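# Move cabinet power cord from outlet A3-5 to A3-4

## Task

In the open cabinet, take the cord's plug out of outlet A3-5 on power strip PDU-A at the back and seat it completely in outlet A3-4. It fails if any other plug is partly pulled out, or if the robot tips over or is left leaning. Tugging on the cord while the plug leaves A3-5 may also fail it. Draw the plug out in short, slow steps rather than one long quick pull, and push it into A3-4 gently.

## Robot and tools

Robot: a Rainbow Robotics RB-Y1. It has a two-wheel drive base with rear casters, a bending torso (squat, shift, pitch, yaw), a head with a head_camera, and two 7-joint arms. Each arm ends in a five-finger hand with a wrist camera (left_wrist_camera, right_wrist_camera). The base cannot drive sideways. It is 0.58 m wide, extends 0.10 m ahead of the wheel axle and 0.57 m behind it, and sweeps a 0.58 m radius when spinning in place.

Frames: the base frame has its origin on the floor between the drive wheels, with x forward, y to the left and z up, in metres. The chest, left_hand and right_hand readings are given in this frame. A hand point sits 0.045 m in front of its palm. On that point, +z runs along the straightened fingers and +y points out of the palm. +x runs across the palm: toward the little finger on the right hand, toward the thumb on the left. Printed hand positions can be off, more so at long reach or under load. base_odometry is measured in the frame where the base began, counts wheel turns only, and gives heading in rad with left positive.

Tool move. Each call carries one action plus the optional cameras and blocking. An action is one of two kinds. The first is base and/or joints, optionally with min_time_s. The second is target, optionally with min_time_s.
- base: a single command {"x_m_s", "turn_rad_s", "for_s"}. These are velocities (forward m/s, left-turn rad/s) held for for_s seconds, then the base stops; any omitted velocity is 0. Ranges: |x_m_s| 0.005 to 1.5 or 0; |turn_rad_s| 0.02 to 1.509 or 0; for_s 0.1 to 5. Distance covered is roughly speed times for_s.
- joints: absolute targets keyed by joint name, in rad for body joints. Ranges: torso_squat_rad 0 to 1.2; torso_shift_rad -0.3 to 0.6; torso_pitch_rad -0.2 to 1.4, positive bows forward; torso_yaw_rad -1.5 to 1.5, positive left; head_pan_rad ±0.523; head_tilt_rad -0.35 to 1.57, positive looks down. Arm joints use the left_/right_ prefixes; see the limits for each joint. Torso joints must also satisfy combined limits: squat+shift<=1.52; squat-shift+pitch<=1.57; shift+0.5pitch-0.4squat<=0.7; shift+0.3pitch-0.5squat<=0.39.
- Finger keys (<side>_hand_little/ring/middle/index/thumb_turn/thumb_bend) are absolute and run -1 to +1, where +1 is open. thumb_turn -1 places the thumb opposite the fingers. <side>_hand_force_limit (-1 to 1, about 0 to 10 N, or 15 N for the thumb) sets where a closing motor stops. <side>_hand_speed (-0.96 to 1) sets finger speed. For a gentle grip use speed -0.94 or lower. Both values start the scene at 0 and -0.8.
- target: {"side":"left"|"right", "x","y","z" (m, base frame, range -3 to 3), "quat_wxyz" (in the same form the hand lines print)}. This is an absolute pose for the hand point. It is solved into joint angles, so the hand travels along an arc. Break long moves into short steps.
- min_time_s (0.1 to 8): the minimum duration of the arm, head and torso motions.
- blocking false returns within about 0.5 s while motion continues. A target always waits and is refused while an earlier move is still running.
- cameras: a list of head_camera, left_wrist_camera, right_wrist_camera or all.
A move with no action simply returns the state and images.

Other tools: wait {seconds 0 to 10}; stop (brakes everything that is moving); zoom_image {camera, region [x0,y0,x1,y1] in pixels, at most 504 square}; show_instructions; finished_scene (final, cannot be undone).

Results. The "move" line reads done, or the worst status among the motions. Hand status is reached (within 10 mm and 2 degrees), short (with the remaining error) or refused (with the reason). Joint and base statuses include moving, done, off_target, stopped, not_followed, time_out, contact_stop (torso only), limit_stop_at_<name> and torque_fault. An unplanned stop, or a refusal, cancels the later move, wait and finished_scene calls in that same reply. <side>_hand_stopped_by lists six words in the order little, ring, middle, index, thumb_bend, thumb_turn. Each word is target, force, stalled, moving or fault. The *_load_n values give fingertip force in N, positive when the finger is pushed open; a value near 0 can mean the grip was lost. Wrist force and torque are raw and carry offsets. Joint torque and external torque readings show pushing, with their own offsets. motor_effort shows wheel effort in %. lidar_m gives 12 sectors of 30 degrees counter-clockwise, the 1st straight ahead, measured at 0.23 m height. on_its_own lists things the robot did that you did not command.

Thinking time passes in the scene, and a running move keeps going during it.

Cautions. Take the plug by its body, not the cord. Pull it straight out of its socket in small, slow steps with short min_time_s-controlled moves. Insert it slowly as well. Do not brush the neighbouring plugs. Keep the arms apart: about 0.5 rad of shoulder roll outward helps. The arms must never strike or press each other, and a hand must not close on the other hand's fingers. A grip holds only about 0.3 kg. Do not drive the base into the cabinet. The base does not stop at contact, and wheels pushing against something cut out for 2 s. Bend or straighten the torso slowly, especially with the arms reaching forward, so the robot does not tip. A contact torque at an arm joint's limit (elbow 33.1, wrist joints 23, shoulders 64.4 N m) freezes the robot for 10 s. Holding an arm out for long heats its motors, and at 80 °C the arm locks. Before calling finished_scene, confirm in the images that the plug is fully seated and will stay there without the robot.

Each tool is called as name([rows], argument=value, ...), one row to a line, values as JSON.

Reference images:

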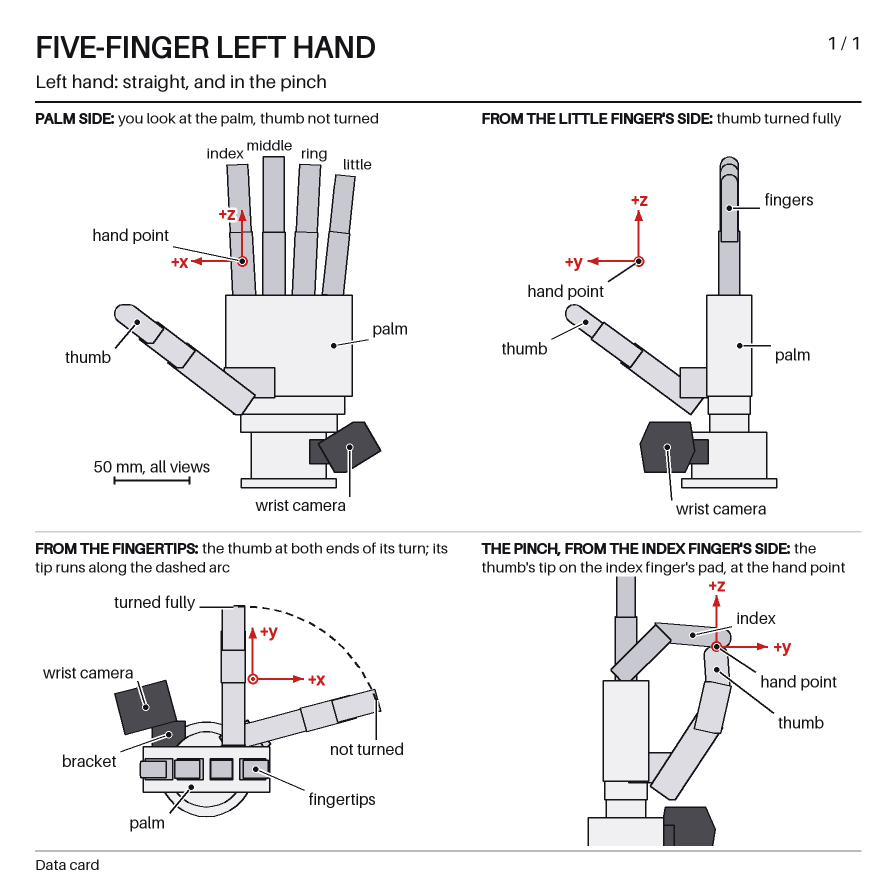

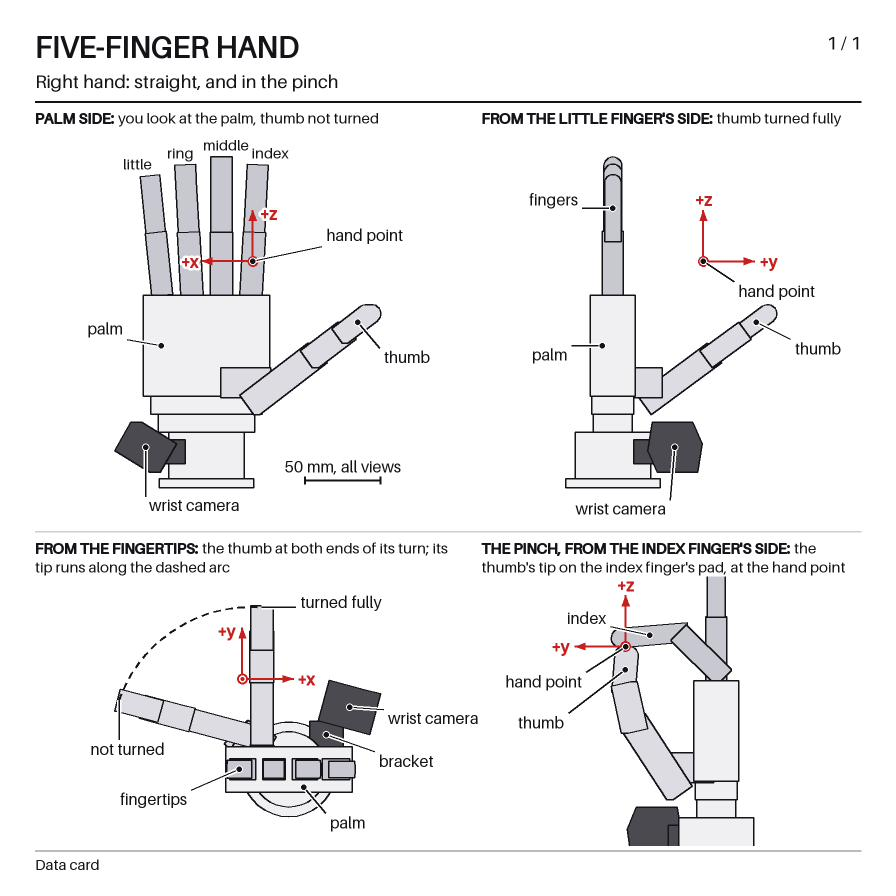

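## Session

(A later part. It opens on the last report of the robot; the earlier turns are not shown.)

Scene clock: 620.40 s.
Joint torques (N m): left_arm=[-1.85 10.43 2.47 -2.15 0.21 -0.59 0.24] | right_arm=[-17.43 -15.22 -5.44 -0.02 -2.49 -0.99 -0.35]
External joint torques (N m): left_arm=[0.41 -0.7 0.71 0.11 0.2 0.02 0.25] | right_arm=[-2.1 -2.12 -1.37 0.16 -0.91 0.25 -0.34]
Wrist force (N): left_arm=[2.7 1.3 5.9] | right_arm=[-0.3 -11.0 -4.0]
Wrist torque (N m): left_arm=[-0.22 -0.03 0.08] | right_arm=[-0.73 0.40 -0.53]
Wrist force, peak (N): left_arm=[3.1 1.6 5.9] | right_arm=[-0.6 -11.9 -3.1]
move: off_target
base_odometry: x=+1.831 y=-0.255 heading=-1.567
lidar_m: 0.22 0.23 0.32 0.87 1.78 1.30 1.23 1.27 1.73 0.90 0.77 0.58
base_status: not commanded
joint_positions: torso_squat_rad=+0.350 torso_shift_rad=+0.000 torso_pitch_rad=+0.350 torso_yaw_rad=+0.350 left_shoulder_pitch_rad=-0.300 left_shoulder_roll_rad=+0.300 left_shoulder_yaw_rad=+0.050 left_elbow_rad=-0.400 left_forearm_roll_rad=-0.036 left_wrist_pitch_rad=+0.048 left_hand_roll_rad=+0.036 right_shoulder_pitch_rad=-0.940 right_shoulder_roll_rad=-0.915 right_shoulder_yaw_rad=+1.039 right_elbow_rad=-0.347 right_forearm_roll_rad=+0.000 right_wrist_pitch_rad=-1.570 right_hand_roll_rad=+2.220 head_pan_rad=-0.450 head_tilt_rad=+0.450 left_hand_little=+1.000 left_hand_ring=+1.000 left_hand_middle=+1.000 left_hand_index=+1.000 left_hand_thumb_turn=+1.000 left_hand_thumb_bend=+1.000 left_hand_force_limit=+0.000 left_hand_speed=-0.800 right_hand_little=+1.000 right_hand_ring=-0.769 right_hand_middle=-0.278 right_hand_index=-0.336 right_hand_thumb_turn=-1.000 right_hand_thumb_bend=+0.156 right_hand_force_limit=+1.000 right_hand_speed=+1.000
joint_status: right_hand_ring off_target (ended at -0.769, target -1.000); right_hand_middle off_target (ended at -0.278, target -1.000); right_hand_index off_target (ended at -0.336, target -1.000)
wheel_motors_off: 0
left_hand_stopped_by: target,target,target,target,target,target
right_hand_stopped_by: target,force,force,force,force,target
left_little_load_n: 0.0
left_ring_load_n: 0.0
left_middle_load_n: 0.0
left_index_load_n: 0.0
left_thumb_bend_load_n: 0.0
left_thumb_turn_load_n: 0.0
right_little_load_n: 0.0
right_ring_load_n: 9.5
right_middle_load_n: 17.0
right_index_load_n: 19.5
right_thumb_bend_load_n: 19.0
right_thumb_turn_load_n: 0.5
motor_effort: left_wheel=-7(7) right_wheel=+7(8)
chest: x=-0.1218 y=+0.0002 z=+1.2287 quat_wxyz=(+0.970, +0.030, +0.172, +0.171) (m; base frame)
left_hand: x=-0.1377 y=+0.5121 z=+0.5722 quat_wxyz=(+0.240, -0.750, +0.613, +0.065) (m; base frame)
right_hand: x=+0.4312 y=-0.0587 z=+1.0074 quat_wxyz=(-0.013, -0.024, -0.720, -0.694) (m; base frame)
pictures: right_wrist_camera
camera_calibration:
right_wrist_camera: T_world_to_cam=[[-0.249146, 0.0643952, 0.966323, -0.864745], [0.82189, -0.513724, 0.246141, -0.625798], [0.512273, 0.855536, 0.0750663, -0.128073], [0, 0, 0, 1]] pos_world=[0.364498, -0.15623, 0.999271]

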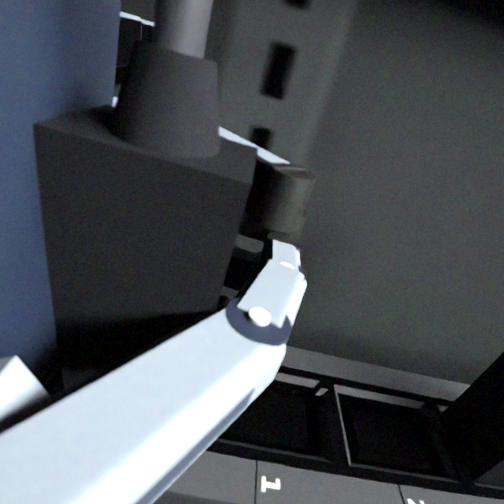

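move(target={"side":"right","x":0.428,"y":-0.059,"z":1.0085,"quat_wxyz":[0,0,0.7071,0.7071]}, min_time_s=1.5)

move(target={"side":"right","x":0.424,"y":-0.059,"z":1.0085,"quat_wxyz":[0,0,0.7071,0.7071]}, min_time_s=1.5, cameras=["right_wrist_camera"])

Scene clock: 623.73 s.
Joint torques (N m): left_arm=[-1.7 10.87 2.34 -2.09 0.12 -0.44 -0.03] | right_arm=[-12.39 -12.69 -4.84 -4.46 -0.38 -7.29 1.6]
External joint torques (N m): left_arm=[0.55 -0.26 0.58 0.17 0.1 0.17 -0.02] | right_arm=[2.83 0.49 -0.65 -4.24 1.2 -6.05 1.6]
Wrist force (N): left_arm=[2.6 1.3 5.6] | right_arm=[-26.3 -18.8 2.2]
Wrist torque (N m): left_arm=[-0.20 -0.01 0.11] | right_arm=[-1.32 1.35 -0.70]
Wrist force, peak (N): left_arm=[3.1 1.7 5.9] | right_arm=[-29.5 -20.0 0.6]
move: short
base_odometry: x=+1.831 y=-0.255 heading=-1.567
lidar_m: 0.22 0.23 0.32 0.87 1.77 1.30 1.23 1.27 1.73 0.91 0.77 0.57
base_status: not commanded
joint_positions: torso_squat_rad=+0.350 torso_shift_rad=+0.000 torso_pitch_rad=+0.351 torso_yaw_rad=+0.350 left_shoulder_pitch_rad=-0.300 left_shoulder_roll_rad=+0.300 left_shoulder_yaw_rad=+0.050 left_elbow_rad=-0.400 left_forearm_roll_rad=-0.036 left_wrist_pitch_rad=+0.048 left_hand_roll_rad=+0.036 right_shoulder_pitch_rad=-0.932 right_shoulder_roll_rad=-0.924 right_shoulder_yaw_rad=+1.036 right_elbow_rad=-0.369 right_forearm_roll_rad=-0.001 right_wrist_pitch_rad=-1.569 right_hand_roll_rad=+2.225 head_pan_rad=-0.450 head_tilt_rad=+0.450 left_hand_little=+1.000 left_hand_ring=+1.000 left_hand_middle=+1.000 left_hand_index=+1.000 left_hand_thumb_turn=+1.000 left_hand_thumb_bend=+1.000 left_hand_force_limit=+0.000 left_hand_speed=-0.800 right_hand_little=+1.000 right_hand_ring=-0.768 right_hand_middle=-0.278 right_hand_index=-0.336 right_hand_thumb_turn=-1.000 right_hand_thumb_bend=+0.156 right_hand_force_limit=+1.000 right_hand_speed=+1.000
joint_status: all done
wheel_motors_off: 0
left_hand_stopped_by: target,target,target,target,target,target
right_hand_stopped_by: target,force,force,force,force,target
left_little_load_n: 0.0
left_ring_load_n: 0.0
left_middle_load_n: 0.0
left_index_load_n: 0.0
left_thumb_bend_load_n: 0.0
left_thumb_turn_load_n: 0.0
right_little_load_n: 0.5
right_ring_load_n: 11.5
right_middle_load_n: 17.5
right_index_load_n: 19.0
right_thumb_bend_load_n: 18.5
right_thumb_turn_load_n: 1.0
motor_effort: left_wheel=-6(8) right_wheel=+4(8)
chest: x=-0.1215 y=+0.0002 z=+1.2287 quat_wxyz=(+0.970, +0.030, +0.172, +0.171) (m; base frame)
left_hand: x=-0.1377 y=+0.5121 z=+0.5721 quat_wxyz=(+0.239, -0.750, +0.613, +0.065) (m; base frame)
right_hand: x=+0.4285 y=-0.0590 z=+1.0084 quat_wxyz=(-0.012, -0.020, -0.718, -0.696) (m; base frame)
right_hand_status: short (checked arc, as near as the solve gets, planned for 1.5 s): 1 mm and 3.3 deg off. The place is met; only the turn is off.
pictures: none

Scene clock: 625.57 s.
Joint torques (N m): left_arm=[-1.88 10.69 2.15 -2.1 0.16 -0.5 0.05] | right_arm=[-12.83 -12.38 -4.72 -4.95 -0.2 -7.06 1.95]
External joint torques (N m): left_arm=[0.37 -0.45 0.39 0.16 0.15 0.11 0.05] | right_arm=[2.24 0.86 -0.42 -4.68 1.37 -5.82 1.96]
Wrist force (N): left_arm=[2.8 1.4 5.2] | right_arm=[-25.6 -18.0 0.1]
Wrist torque (N m): left_arm=[-0.15 -0.07 0.10] | right_arm=[-1.31 1.30 -0.57]
Wrist force, peak (N): left_arm=[3.0 1.7 5.8] | right_arm=[-29.6 -19.2 4.9]
move: short
base_odometry: x=+1.831 y=-0.255 heading=-1.567
lidar_m: 0.22 0.23 0.32 0.86 1.76 1.29 1.23 1.27 1.74 0.91 0.76 0.57
base_status: not commanded
joint_positions: torso_squat_rad=+0.350 torso_shift_rad=+0.000 torso_pitch_rad=+0.351 torso_yaw_rad=+0.350 left_shoulder_pitch_rad=-0.300 left_shoulder_roll_rad=+0.300 left_shoulder_yaw_rad=+0.050 left_elbow_rad=-0.400 left_forearm_roll_rad=-0.036 left_wrist_pitch_rad=+0.048 left_hand_roll_rad=+0.036 right_shoulder_pitch_rad=-0.922 right_shoulder_roll_rad=-0.931 right_shoulder_yaw_rad=+1.033 right_elbow_rad=-0.389 right_forearm_roll_rad=-0.001 right_wrist_pitch_rad=-1.569 right_hand_roll_rad=+2.232 head_pan_rad=-0.450 head_tilt_rad=+0.450 left_hand_little=+1.000 left_hand_ring=+1.000 left_hand_middle=+1.000 left_hand_index=+1.000 left_hand_thumb_turn=+1.000 left_hand_thumb_bend=+1.000 left_hand_force_limit=+0.000 left_hand_speed=-0.800 right_hand_little=+1.000 right_hand_ring=-0.768 right_hand_middle=-0.278 right_hand_index=-0.336 right_hand_thumb_turn=-1.000 right_hand_thumb_bend=+0.156 right_hand_force_limit=+1.000 right_hand_speed=+1.000
joint_status: all done
wheel_motors_off: 0
left_hand_stopped_by: target,target,target,target,target,target
right_hand_stopped_by: target,force,force,force,force,target
left_little_load_n: 0.0
left_ring_load_n: 0.0
left_middle_load_n: 0.0
left_index_load_n: 0.0
left_thumb_bend_load_n: 0.0
left_thumb_turn_load_n: 0.0
right_little_load_n: 0.0
right_ring_load_n: 13.0
right_middle_load_n: 17.5
right_index_load_n: 19.5
right_thumb_bend_load_n: 18.0
right_thumb_turn_load_n: 0.5
motor_effort: left_wheel=-7(8) right_wheel=+2(4)
chest: x=-0.1215 y=+0.0002 z=+1.2287 quat_wxyz=(+0.970, +0.030, +0.172, +0.171) (m; base frame)
left_hand: x=-0.1377 y=+0.5121 z=+0.5721 quat_wxyz=(+0.239, -0.750, +0.613, +0.065) (m; base frame)
right_hand: x=+0.4244 y=-0.0591 z=+1.0087 quat_wxyz=(-0.010, -0.016, -0.716, -0.698) (m; base frame)
right_hand_status: short (checked arc, as near as the solve gets, planned for 1.5 s): 0 mm and 2.6 deg off. The place is met; only the turn is off.
pictures: right_wrist_camera
camera_calibration:
right_wrist_camera: T_world_to_cam=[[-0.25576, 0.0498115, 0.965456, -0.864915], [0.828262, -0.503745, 0.245406, -0.622044], [0.498567, 0.862415, 0.0875808, -0.130775], [0, 0, 0, 1]] pos_world=[0.359204, -0.157487, 0.999144]

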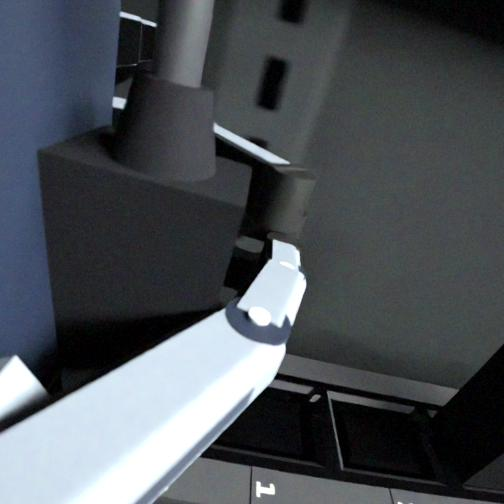

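move(joints={"right_hand_index": 0.1, "right_hand_middle": 0.1, "right_hand_ring": -0.3})

move(joints={"right_hand_thumb_bend": 1.0})

move(joints={"right_hand_index": -0.5, "right_hand_middle": -0.5, "right_hand_ring": -0.5, "right_hand_little": -0.4})

move(target={"side":"right","x":0.426,"y":-0.059,"z":1.002,"quat_wxyz":[0,0,0.7071,0.7071]}, min_time_s=1.0)

move(target={"side":"right","x":0.431,"y":-0.053,"z":1.002,"quat_wxyz":[0,0,0.7071,0.7071]}, min_time_s=1.5, cameras=["right_wrist_camera"])

Scene clock: 654.00 s.
Joint torques (N m): left_arm=[-2.11 10.95 2.25 -2.13 0.17 -0.47 0.15] | right_arm=[-16.48 -12.35 -4.98 -2.34 -2.22 -3.28 0.87]
External joint torques (N m): left_arm=[0.15 -0.19 0.49 0.13 0.16 0.13 0.16] | right_arm=[-1.41 0.89 -0.69 -2.06 -0.65 -2.01 0.86]
Wrist force (N): left_arm=[2.9 1.2 5.3] | right_arm=[-6.5 -15.1 -3.7]
Wrist torque (N m): left_arm=[-0.21 -0.10 0.12] | right_arm=[-1.00 0.72 -0.34]
Wrist force, peak (N): left_arm=[3.2 1.7 5.8] | right_arm=[-26.5 -18.8 0.2]
move: done
base_odometry: x=+1.831 y=-0.255 heading=-1.567
lidar_m: 0.22 0.23 0.31 0.87 1.77 1.28 1.22 1.27 1.74 0.90 0.78 0.57
base_status: not commanded
joint_positions: torso_squat_rad=+0.350 torso_shift_rad=+0.000 torso_pitch_rad=+0.350 torso_yaw_rad=+0.350 left_shoulder_pitch_rad=-0.300 left_shoulder_roll_rad=+0.300 left_shoulder_yaw_rad=+0.050 left_elbow_rad=-0.400 left_forearm_roll_rad=-0.036 left_wrist_pitch_rad=+0.048 left_hand_roll_rad=+0.036 right_shoulder_pitch_rad=-0.921 right_shoulder_roll_rad=-0.931 right_shoulder_yaw_rad=+1.033 right_elbow_rad=-0.390 right_forearm_roll_rad=+0.000 right_wrist_pitch_rad=-1.570 right_hand_roll_rad=+2.232 head_pan_rad=-0.450 head_tilt_rad=+0.450 left_hand_little=+1.000 left_hand_ring=+1.000 left_hand_middle=+1.000 left_hand_index=+1.000 left_hand_thumb_turn=+1.000 left_hand_thumb_bend=+1.000 left_hand_force_limit=+0.000 left_hand_speed=-0.800 right_hand_little=+1.000 right_hand_ring=-0.300 right_hand_middle=+0.100 right_hand_index=+0.100 right_hand_thumb_turn=-1.000 right_hand_thumb_bend=+0.153 right_hand_force_limit=+1.000 right_hand_speed=+1.000
joint_status: all done
wheel_motors_off: 0
left_hand_stopped_by: target,target,target,target,target,target
right_hand_stopped_by: target,target,target,target,force,target
left_little_load_n: 0.0
left_ring_load_n: 0.0
left_middle_load_n: 0.0
left_index_load_n: 0.0
left_thumb_bend_load_n: 0.0
left_thumb_turn_load_n: 0.0
right_little_load_n: 0.0
right_ring_load_n: 0.0
right_middle_load_n: 0.0
right_index_load_n: 0.0
right_thumb_bend_load_n: 1.5
right_thumb_turn_load_n: 1.0
motor_effort: left_wheel=-7(8) right_wheel=+6(6)
chest: x=-0.1216 y=+0.0002 z=+1.2287 quat_wxyz=(+0.970, +0.030, +0.172, +0.171) (m; base frame)
left_hand: x=-0.1377 y=+0.5121 z=+0.5721 quat_wxyz=(+0.239, -0.750, +0.613, +0.065) (m; base frame)
right_hand: x=+0.4236 y=-0.0590 z=+1.0085 quat_wxyz=(-0.009, -0.016, -0.716, -0.698) (m; base frame)
pictures: none

Scene clock: 654.90 s.
Joint torques (N m): left_arm=[-2.14 11.35 2.33 -2.19 0.28 -0.52 0.18] | right_arm=[-16.22 -12.8 -4.85 -2.14 -2.48 -2.94 0.64]
External joint torques (N m): left_arm=[0.12 0.22 0.57 0.07 0.27 0.09 0.19] | right_arm=[-1.16 0.44 -0.56 -1.86 -0.9 -1.69 0.65]
Wrist force (N): left_arm=[3.1 1.4 5.6] | right_arm=[-4.2 -16.4 -3.7]
Wrist torque (N m): left_arm=[-0.20 -0.10 0.11] | right_arm=[-0.96 0.52 -0.34]
Wrist force, peak (N): left_arm=[3.3 1.5 5.7] | right_arm=[-7.7 -16.8 -4.2]
move: done
base_odometry: x=+1.831 y=-0.255 heading=-1.567
lidar_m: 0.21 0.23 0.32 0.87 1.77 1.29 1.22 1.28 1.72 0.90 0.77 0.58
base_status: not commanded
joint_positions: torso_squat_rad=+0.350 torso_shift_rad=+0.000 torso_pitch_rad=+0.350 torso_yaw_rad=+0.350 left_shoulder_pitch_rad=-0.300 left_shoulder_roll_rad=+0.300 left_shoulder_yaw_rad=+0.050 left_elbow_rad=-0.400 left_forearm_roll_rad=-0.036 left_wrist_pitch_rad=+0.048 left_hand_roll_rad=+0.036 right_shoulder_pitch_rad=-0.921 right_shoulder_roll_rad=-0.931 right_shoulder_yaw_rad=+1.033 right_elbow_rad=-0.390 right_forearm_roll_rad=+0.000 right_wrist_pitch_rad=-1.570 right_hand_roll_rad=+2.232 head_pan_rad=-0.450 head_tilt_rad=+0.450 left_hand_little=+1.000 left_hand_ring=+1.000 left_hand_middle=+1.000 left_hand_index=+1.000 left_hand_thumb_turn=+1.000 left_hand_thumb_bend=+1.000 left_hand_force_limit=+0.000 left_hand_speed=-0.800 right_hand_little=+1.000 right_hand_ring=-0.300 right_hand_middle=+0.100 right_hand_index=+0.100 right_hand_thumb_turn=-1.000 right_hand_thumb_bend=+1.000 right_hand_force_limit=+1.000 right_hand_speed=+1.000
joint_status: all done
wheel_motors_off: 0
left_hand_stopped_by: target,target,target,target,target,target
right_hand_stopped_by: target,target,target,target,target,target
left_little_load_n: 0.0
left_ring_load_n: 0.0
left_middle_load_n: 0.0
left_index_load_n: 0.0
left_thumb_bend_load_n: 0.0
left_thumb_turn_load_n: 0.0
right_little_load_n: 0.0
right_ring_load_n: 0.0
right_middle_load_n: 0.0
right_index_load_n: 0.0
right_thumb_bend_load_n: 0.0
right_thumb_turn_load_n: 0.0
motor_effort: left_wheel=-7(8) right_wheel=+6(6)
chest: x=-0.1216 y=+0.0002 z=+1.2287 quat_wxyz=(+0.970, +0.030, +0.172, +0.171) (m; base frame)
left_hand: x=-0.1377 y=+0.5121 z=+0.5721 quat_wxyz=(+0.239, -0.750, +0.613, +0.065) (m; base frame)
right_hand: x=+0.4236 y=-0.0590 z=+1.0085 quat_wxyz=(-0.009, -0.016, -0.716, -0.698) (m; base frame)
pictures: none

Scene clock: 655.73 s.
Joint torques (N m): left_arm=[-1.83 10.77 2.28 -2.24 0.1 -0.53 0.15] | right_arm=[-16.08 -12.51 -4.66 -1.98 -2.65 -2.92 0.77]
External joint torques (N m): left_arm=[0.42 -0.36 0.52 0.02 0.09 0.08 0.16] | right_arm=[-1.02 0.73 -0.37 -1.71 -1.08 -1.68 0.78]
Wrist force (N): left_arm=[2.8 1.1 5.3] | right_arm=[-4.9 -15.7 -3.8]
Wrist torque (N m): left_arm=[-0.23 -0.07 0.12] | right_arm=[-0.99 0.62 -0.37]
Wrist force, peak (N): left_arm=[3.0 1.6 5.8] | right_arm=[-5.2 -16.7 -3.6]
move: done
base_odometry: x=+1.831 y=-0.255 heading=-1.567
lidar_m: 0.22 0.23 0.32 0.87 1.77 1.29 1.22 1.27 1.74 0.90 0.76 0.57
base_status: not commanded
joint_positions: torso_squat_rad=+0.350 torso_shift_rad=+0.000 torso_pitch_rad=+0.350 torso_yaw_rad=+0.350 left_shoulder_pitch_rad=-0.300 left_shoulder_roll_rad=+0.300 left_shoulder_yaw_rad=+0.050 left_elbow_rad=-0.400 left_forearm_roll_rad=-0.036 left_wrist_pitch_rad=+0.048 left_hand_roll_rad=+0.036 right_shoulder_pitch_rad=-0.921 right_shoulder_roll_rad=-0.931 right_shoulder_yaw_rad=+1.033 right_elbow_rad=-0.390 right_forearm_roll_rad=+0.000 right_wrist_pitch_rad=-1.570 right_hand_roll_rad=+2.232 head_pan_rad=-0.450 head_tilt_rad=+0.450 left_hand_little=+1.000 left_hand_ring=+1.000 left_hand_middle=+1.000 left_hand_index=+1.000 left_hand_thumb_turn=+1.000 left_hand_thumb_bend=+1.000 left_hand_force_limit=+0.000 left_hand_speed=-0.800 right_hand_little=-0.400 right_hand_ring=-0.500 right_hand_middle=-0.500 right_hand_index=-0.500 right_hand_thumb_turn=-1.000 right_hand_thumb_bend=+1.000 right_hand_force_limit=+1.000 right_hand_speed=+1.000
joint_status: all done
wheel_motors_off: 0
left_hand_stopped_by: target,target,target,target,target,target
right_hand_stopped_by: target,target,target,target,target,target
left_little_load_n: 0.0
left_ring_load_n: 0.0
left_middle_load_n: 0.0
left_index_load_n: 0.0
left_thumb_bend_load_n: 0.0
left_thumb_turn_load_n: 0.0
right_little_load_n: 0.0
right_ring_load_n: 0.0
right_middle_load_n: 0.0
right_index_load_n: 0.0
right_thumb_bend_load_n: 0.0
right_thumb_turn_load_n: 0.0
motor_effort: left_wheel=-7(8) right_wheel=+6(6)
chest: x=-0.1216 y=+0.0002 z=+1.2287 quat_wxyz=(+0.970, +0.030, +0.172, +0.171) (m; base frame)
left_hand: x=-0.1377 y=+0.5121 z=+0.5721 quat_wxyz=(+0.239, -0.750, +0.613, +0.065) (m; base frame)
right_hand: x=+0.4236 y=-0.0590 z=+1.0085 quat_wxyz=(-0.009, -0.016, -0.716, -0.698) (m; base frame)
pictures: none

Scene clock: 657.07 s.
Joint torques (N m): left_arm=[-2.01 10.85 2.16 -2.3 0.16 -0.51 0.1] | right_arm=[-16.18 -11.08 -3.09 0.21 -1.89 -1.56 0.28]
External joint torques (N m): left_arm=[0.25 -0.28 0.39 -0.04 0.15 0.1 0.11] | right_arm=[-1.09 2.03 0.98 0.41 -0.33 -0.3 0.29]
Wrist force (N): left_arm=[3.1 1.6 5.3] | right_arm=[-1.9 -9.5 -3.3]
Wrist torque (N m): left_arm=[-0.13 -0.11 0.13] | right_arm=[-0.71 0.41 -0.25]
Wrist force, peak (N): left_arm=[3.2 1.3 5.8] | right_arm=[-5.0 -15.8 -4.1]
move: short
base_odometry: x=+1.831 y=-0.255 heading=-1.567
lidar_m: 0.22 0.23 0.32 0.86 1.77 1.29 1.23 1.28 1.73 0.91 0.77 0.58
base_status: not commanded
joint_positions: torso_squat_rad=+0.350 torso_shift_rad=+0.000 torso_pitch_rad=+0.350 torso_yaw_rad=+0.350 left_shoulder_pitch_rad=-0.300 left_shoulder_roll_rad=+0.300 left_shoulder_yaw_rad=+0.050 left_elbow_rad=-0.400 left_forearm_roll_rad=-0.036 left_wrist_pitch_rad=+0.048 left_hand_roll_rad=+0.036 right_shoulder_pitch_rad=-0.924 right_shoulder_roll_rad=-0.913 right_shoulder_yaw_rad=+1.035 right_elbow_rad=-0.357 right_forearm_roll_rad=+0.000 right_wrist_pitch_rad=-1.570 right_hand_roll_rad=+2.236 head_pan_rad=-0.450 head_tilt_rad=+0.450 left_hand_little=+1.000 left_hand_ring=+1.000 left_hand_middle=+1.000 left_hand_index=+1.000 left_hand_thumb_turn=+1.000 left_hand_thumb_bend=+1.000 left_hand_force_limit=+0.000 left_hand_speed=-0.800 right_hand_little=-0.400 right_hand_ring=-0.500 right_hand_middle=-0.500 right_hand_index=-0.500 right_hand_thumb_turn=-1.000 right_hand_thumb_bend=+1.000 right_hand_force_limit=+1.000 right_hand_speed=+1.000
joint_status: all done
wheel_motors_off: 0
left_hand_stopped_by: target,target,target,target,target,target
right_hand_stopped_by: target,target,target,target,target,target
left_little_load_n: 0.0
left_ring_load_n: 0.0
left_middle_load_n: -0.5
left_index_load_n: 0.0
left_thumb_bend_load_n: 0.0
left_thumb_turn_load_n: 0.0
right_little_load_n: 0.0
right_ring_load_n: 0.0
right_middle_load_n: 0.0
right_index_load_n: 0.0
right_thumb_bend_load_n: 0.0
right_thumb_turn_load_n: 0.0
motor_effort: left_wheel=-7(8) right_wheel=+6(6)
chest: x=-0.1217 y=+0.0002 z=+1.2287 quat_wxyz=(+0.970, +0.030, +0.172, +0.171) (m; base frame)
left_hand: x=-0.1377 y=+0.5121 z=+0.5721 quat_wxyz=(+0.239, -0.750, +0.613, +0.065) (m; base frame)
right_hand: x=+0.4256 y=-0.0590 z=+1.0024 quat_wxyz=(-0.013, -0.022, -0.719, -0.695) (m; base frame)
right_hand_status: short (checked arc, as near as the solve gets, planned for 1.0 s): 1 mm and 3.5 deg off. The place is met; only the turn is off.
pictures: none

Scene clock: 658.90 s.
Joint torques (N m): left_arm=[-1.99 10.95 2.09 -2.06 0.15 -0.53 0.16] | right_arm=[-16.72 -11.2 -2.81 0.5 -1.71 -1.52 -0.49]
External joint torques (N m): left_arm=[0.27 -0.19 0.33 0.21 0.14 0.08 0.17] | right_arm=[-1.24 1.59 1.07 0.68 -0.15 -0.28 -0.49]
Wrist force (N): left_arm=[3.4 1.4 5.3] | right_arm=[-1.9 -9.4 -3.0]
Wrist torque (N m): left_arm=[-0.13 -0.17 0.12] | right_arm=[-0.69 0.44 -0.34]
Wrist force, peak (N): left_arm=[3.2 1.5 5.6] | right_arm=[-2.6 -10.3 -3.0]
move: short
base_odometry: x=+1.831 y=-0.255 heading=-1.567
lidar_m: 0.22 0.23 0.32 0.86 1.77 1.30 1.22 1.27 1.74 0.90 0.76 0.58
base_status: not commanded
joint_positions: torso_squat_rad=+0.350 torso_shift_rad=+0.000 torso_pitch_rad=+0.350 torso_yaw_rad=+0.350 left_shoulder_pitch_rad=-0.300 left_shoulder_roll_rad=+0.300 left_shoulder_yaw_rad=+0.050 left_elbow_rad=-0.400 left_forearm_roll_rad=-0.036 left_wrist_pitch_rad=+0.048 left_hand_roll_rad=+0.036 right_shoulder_pitch_rad=-0.946 right_shoulder_roll_rad=-0.890 right_shoulder_yaw_rad=+1.044 right_elbow_rad=-0.321 right_forearm_roll_rad=+0.002 right_wrist_pitch_rad=-1.570 right_hand_roll_rad=+2.228 head_pan_rad=-0.450 head_tilt_rad=+0.450 left_hand_little=+1.000 left_hand_ring=+1.000 left_hand_middle=+1.000 left_hand_index=+1.000 left_hand_thumb_turn=+1.000 left_hand_thumb_bend=+1.000 left_hand_force_limit=+0.000 left_hand_speed=-0.800 right_hand_little=-0.400 right_hand_ring=-0.500 right_hand_middle=-0.500 right_hand_index=-0.500 right_hand_thumb_turn=-1.000 right_hand_thumb_bend=+1.000 right_hand_force_limit=+1.000 right_hand_speed=+1.000
joint_status: all done
wheel_motors_off: 0
left_hand_stopped_by: target,target,target,target,target,target
right_hand_stopped_by: target,target,target,target,target,target
left_little_load_n: 0.0
left_ring_load_n: 0.0
left_middle_load_n: 0.0
left_index_load_n: 0.0
left_thumb_bend_load_n: 0.0
left_thumb_turn_load_n: 0.0
right_little_load_n: 0.0
right_ring_load_n: 0.0
right_middle_load_n: 0.0
right_index_load_n: 0.0
right_thumb_bend_load_n: 0.0
right_thumb_turn_load_n: 0.0
motor_effort: left_wheel=-6(8) right_wheel=+6(6)
chest: x=-0.1217 y=+0.0002 z=+1.2287 quat_wxyz=(+0.970, +0.030, +0.172, +0.171) (m; base frame)
left_hand: x=-0.1377 y=+0.5121 z=+0.5721 quat_wxyz=(+0.239, -0.750, +0.613, +0.065) (m; base frame)
right_hand: x=+0.4306 y=-0.0530 z=+1.0023 quat_wxyz=(-0.014, -0.025, -0.720, -0.693) (m; base frame)
right_hand_status: short (checked arc, as near as the solve gets, planned for 1.5 s): 1 mm and 3.9 deg off. The place is met; only the turn is off.
pictures: right_wrist_camera
camera_calibration:
right_wrist_camera: T_world_to_cam=[[-0.24901, 0.0666368, 0.966206, -0.860181], [0.82074, -0.515125, 0.247048, -0.621643], [0.51418, 0.854521, 0.07358, -0.131632], [0, 0, 0, 1]] pos_world=[0.363695, -0.150422, 0.994373]

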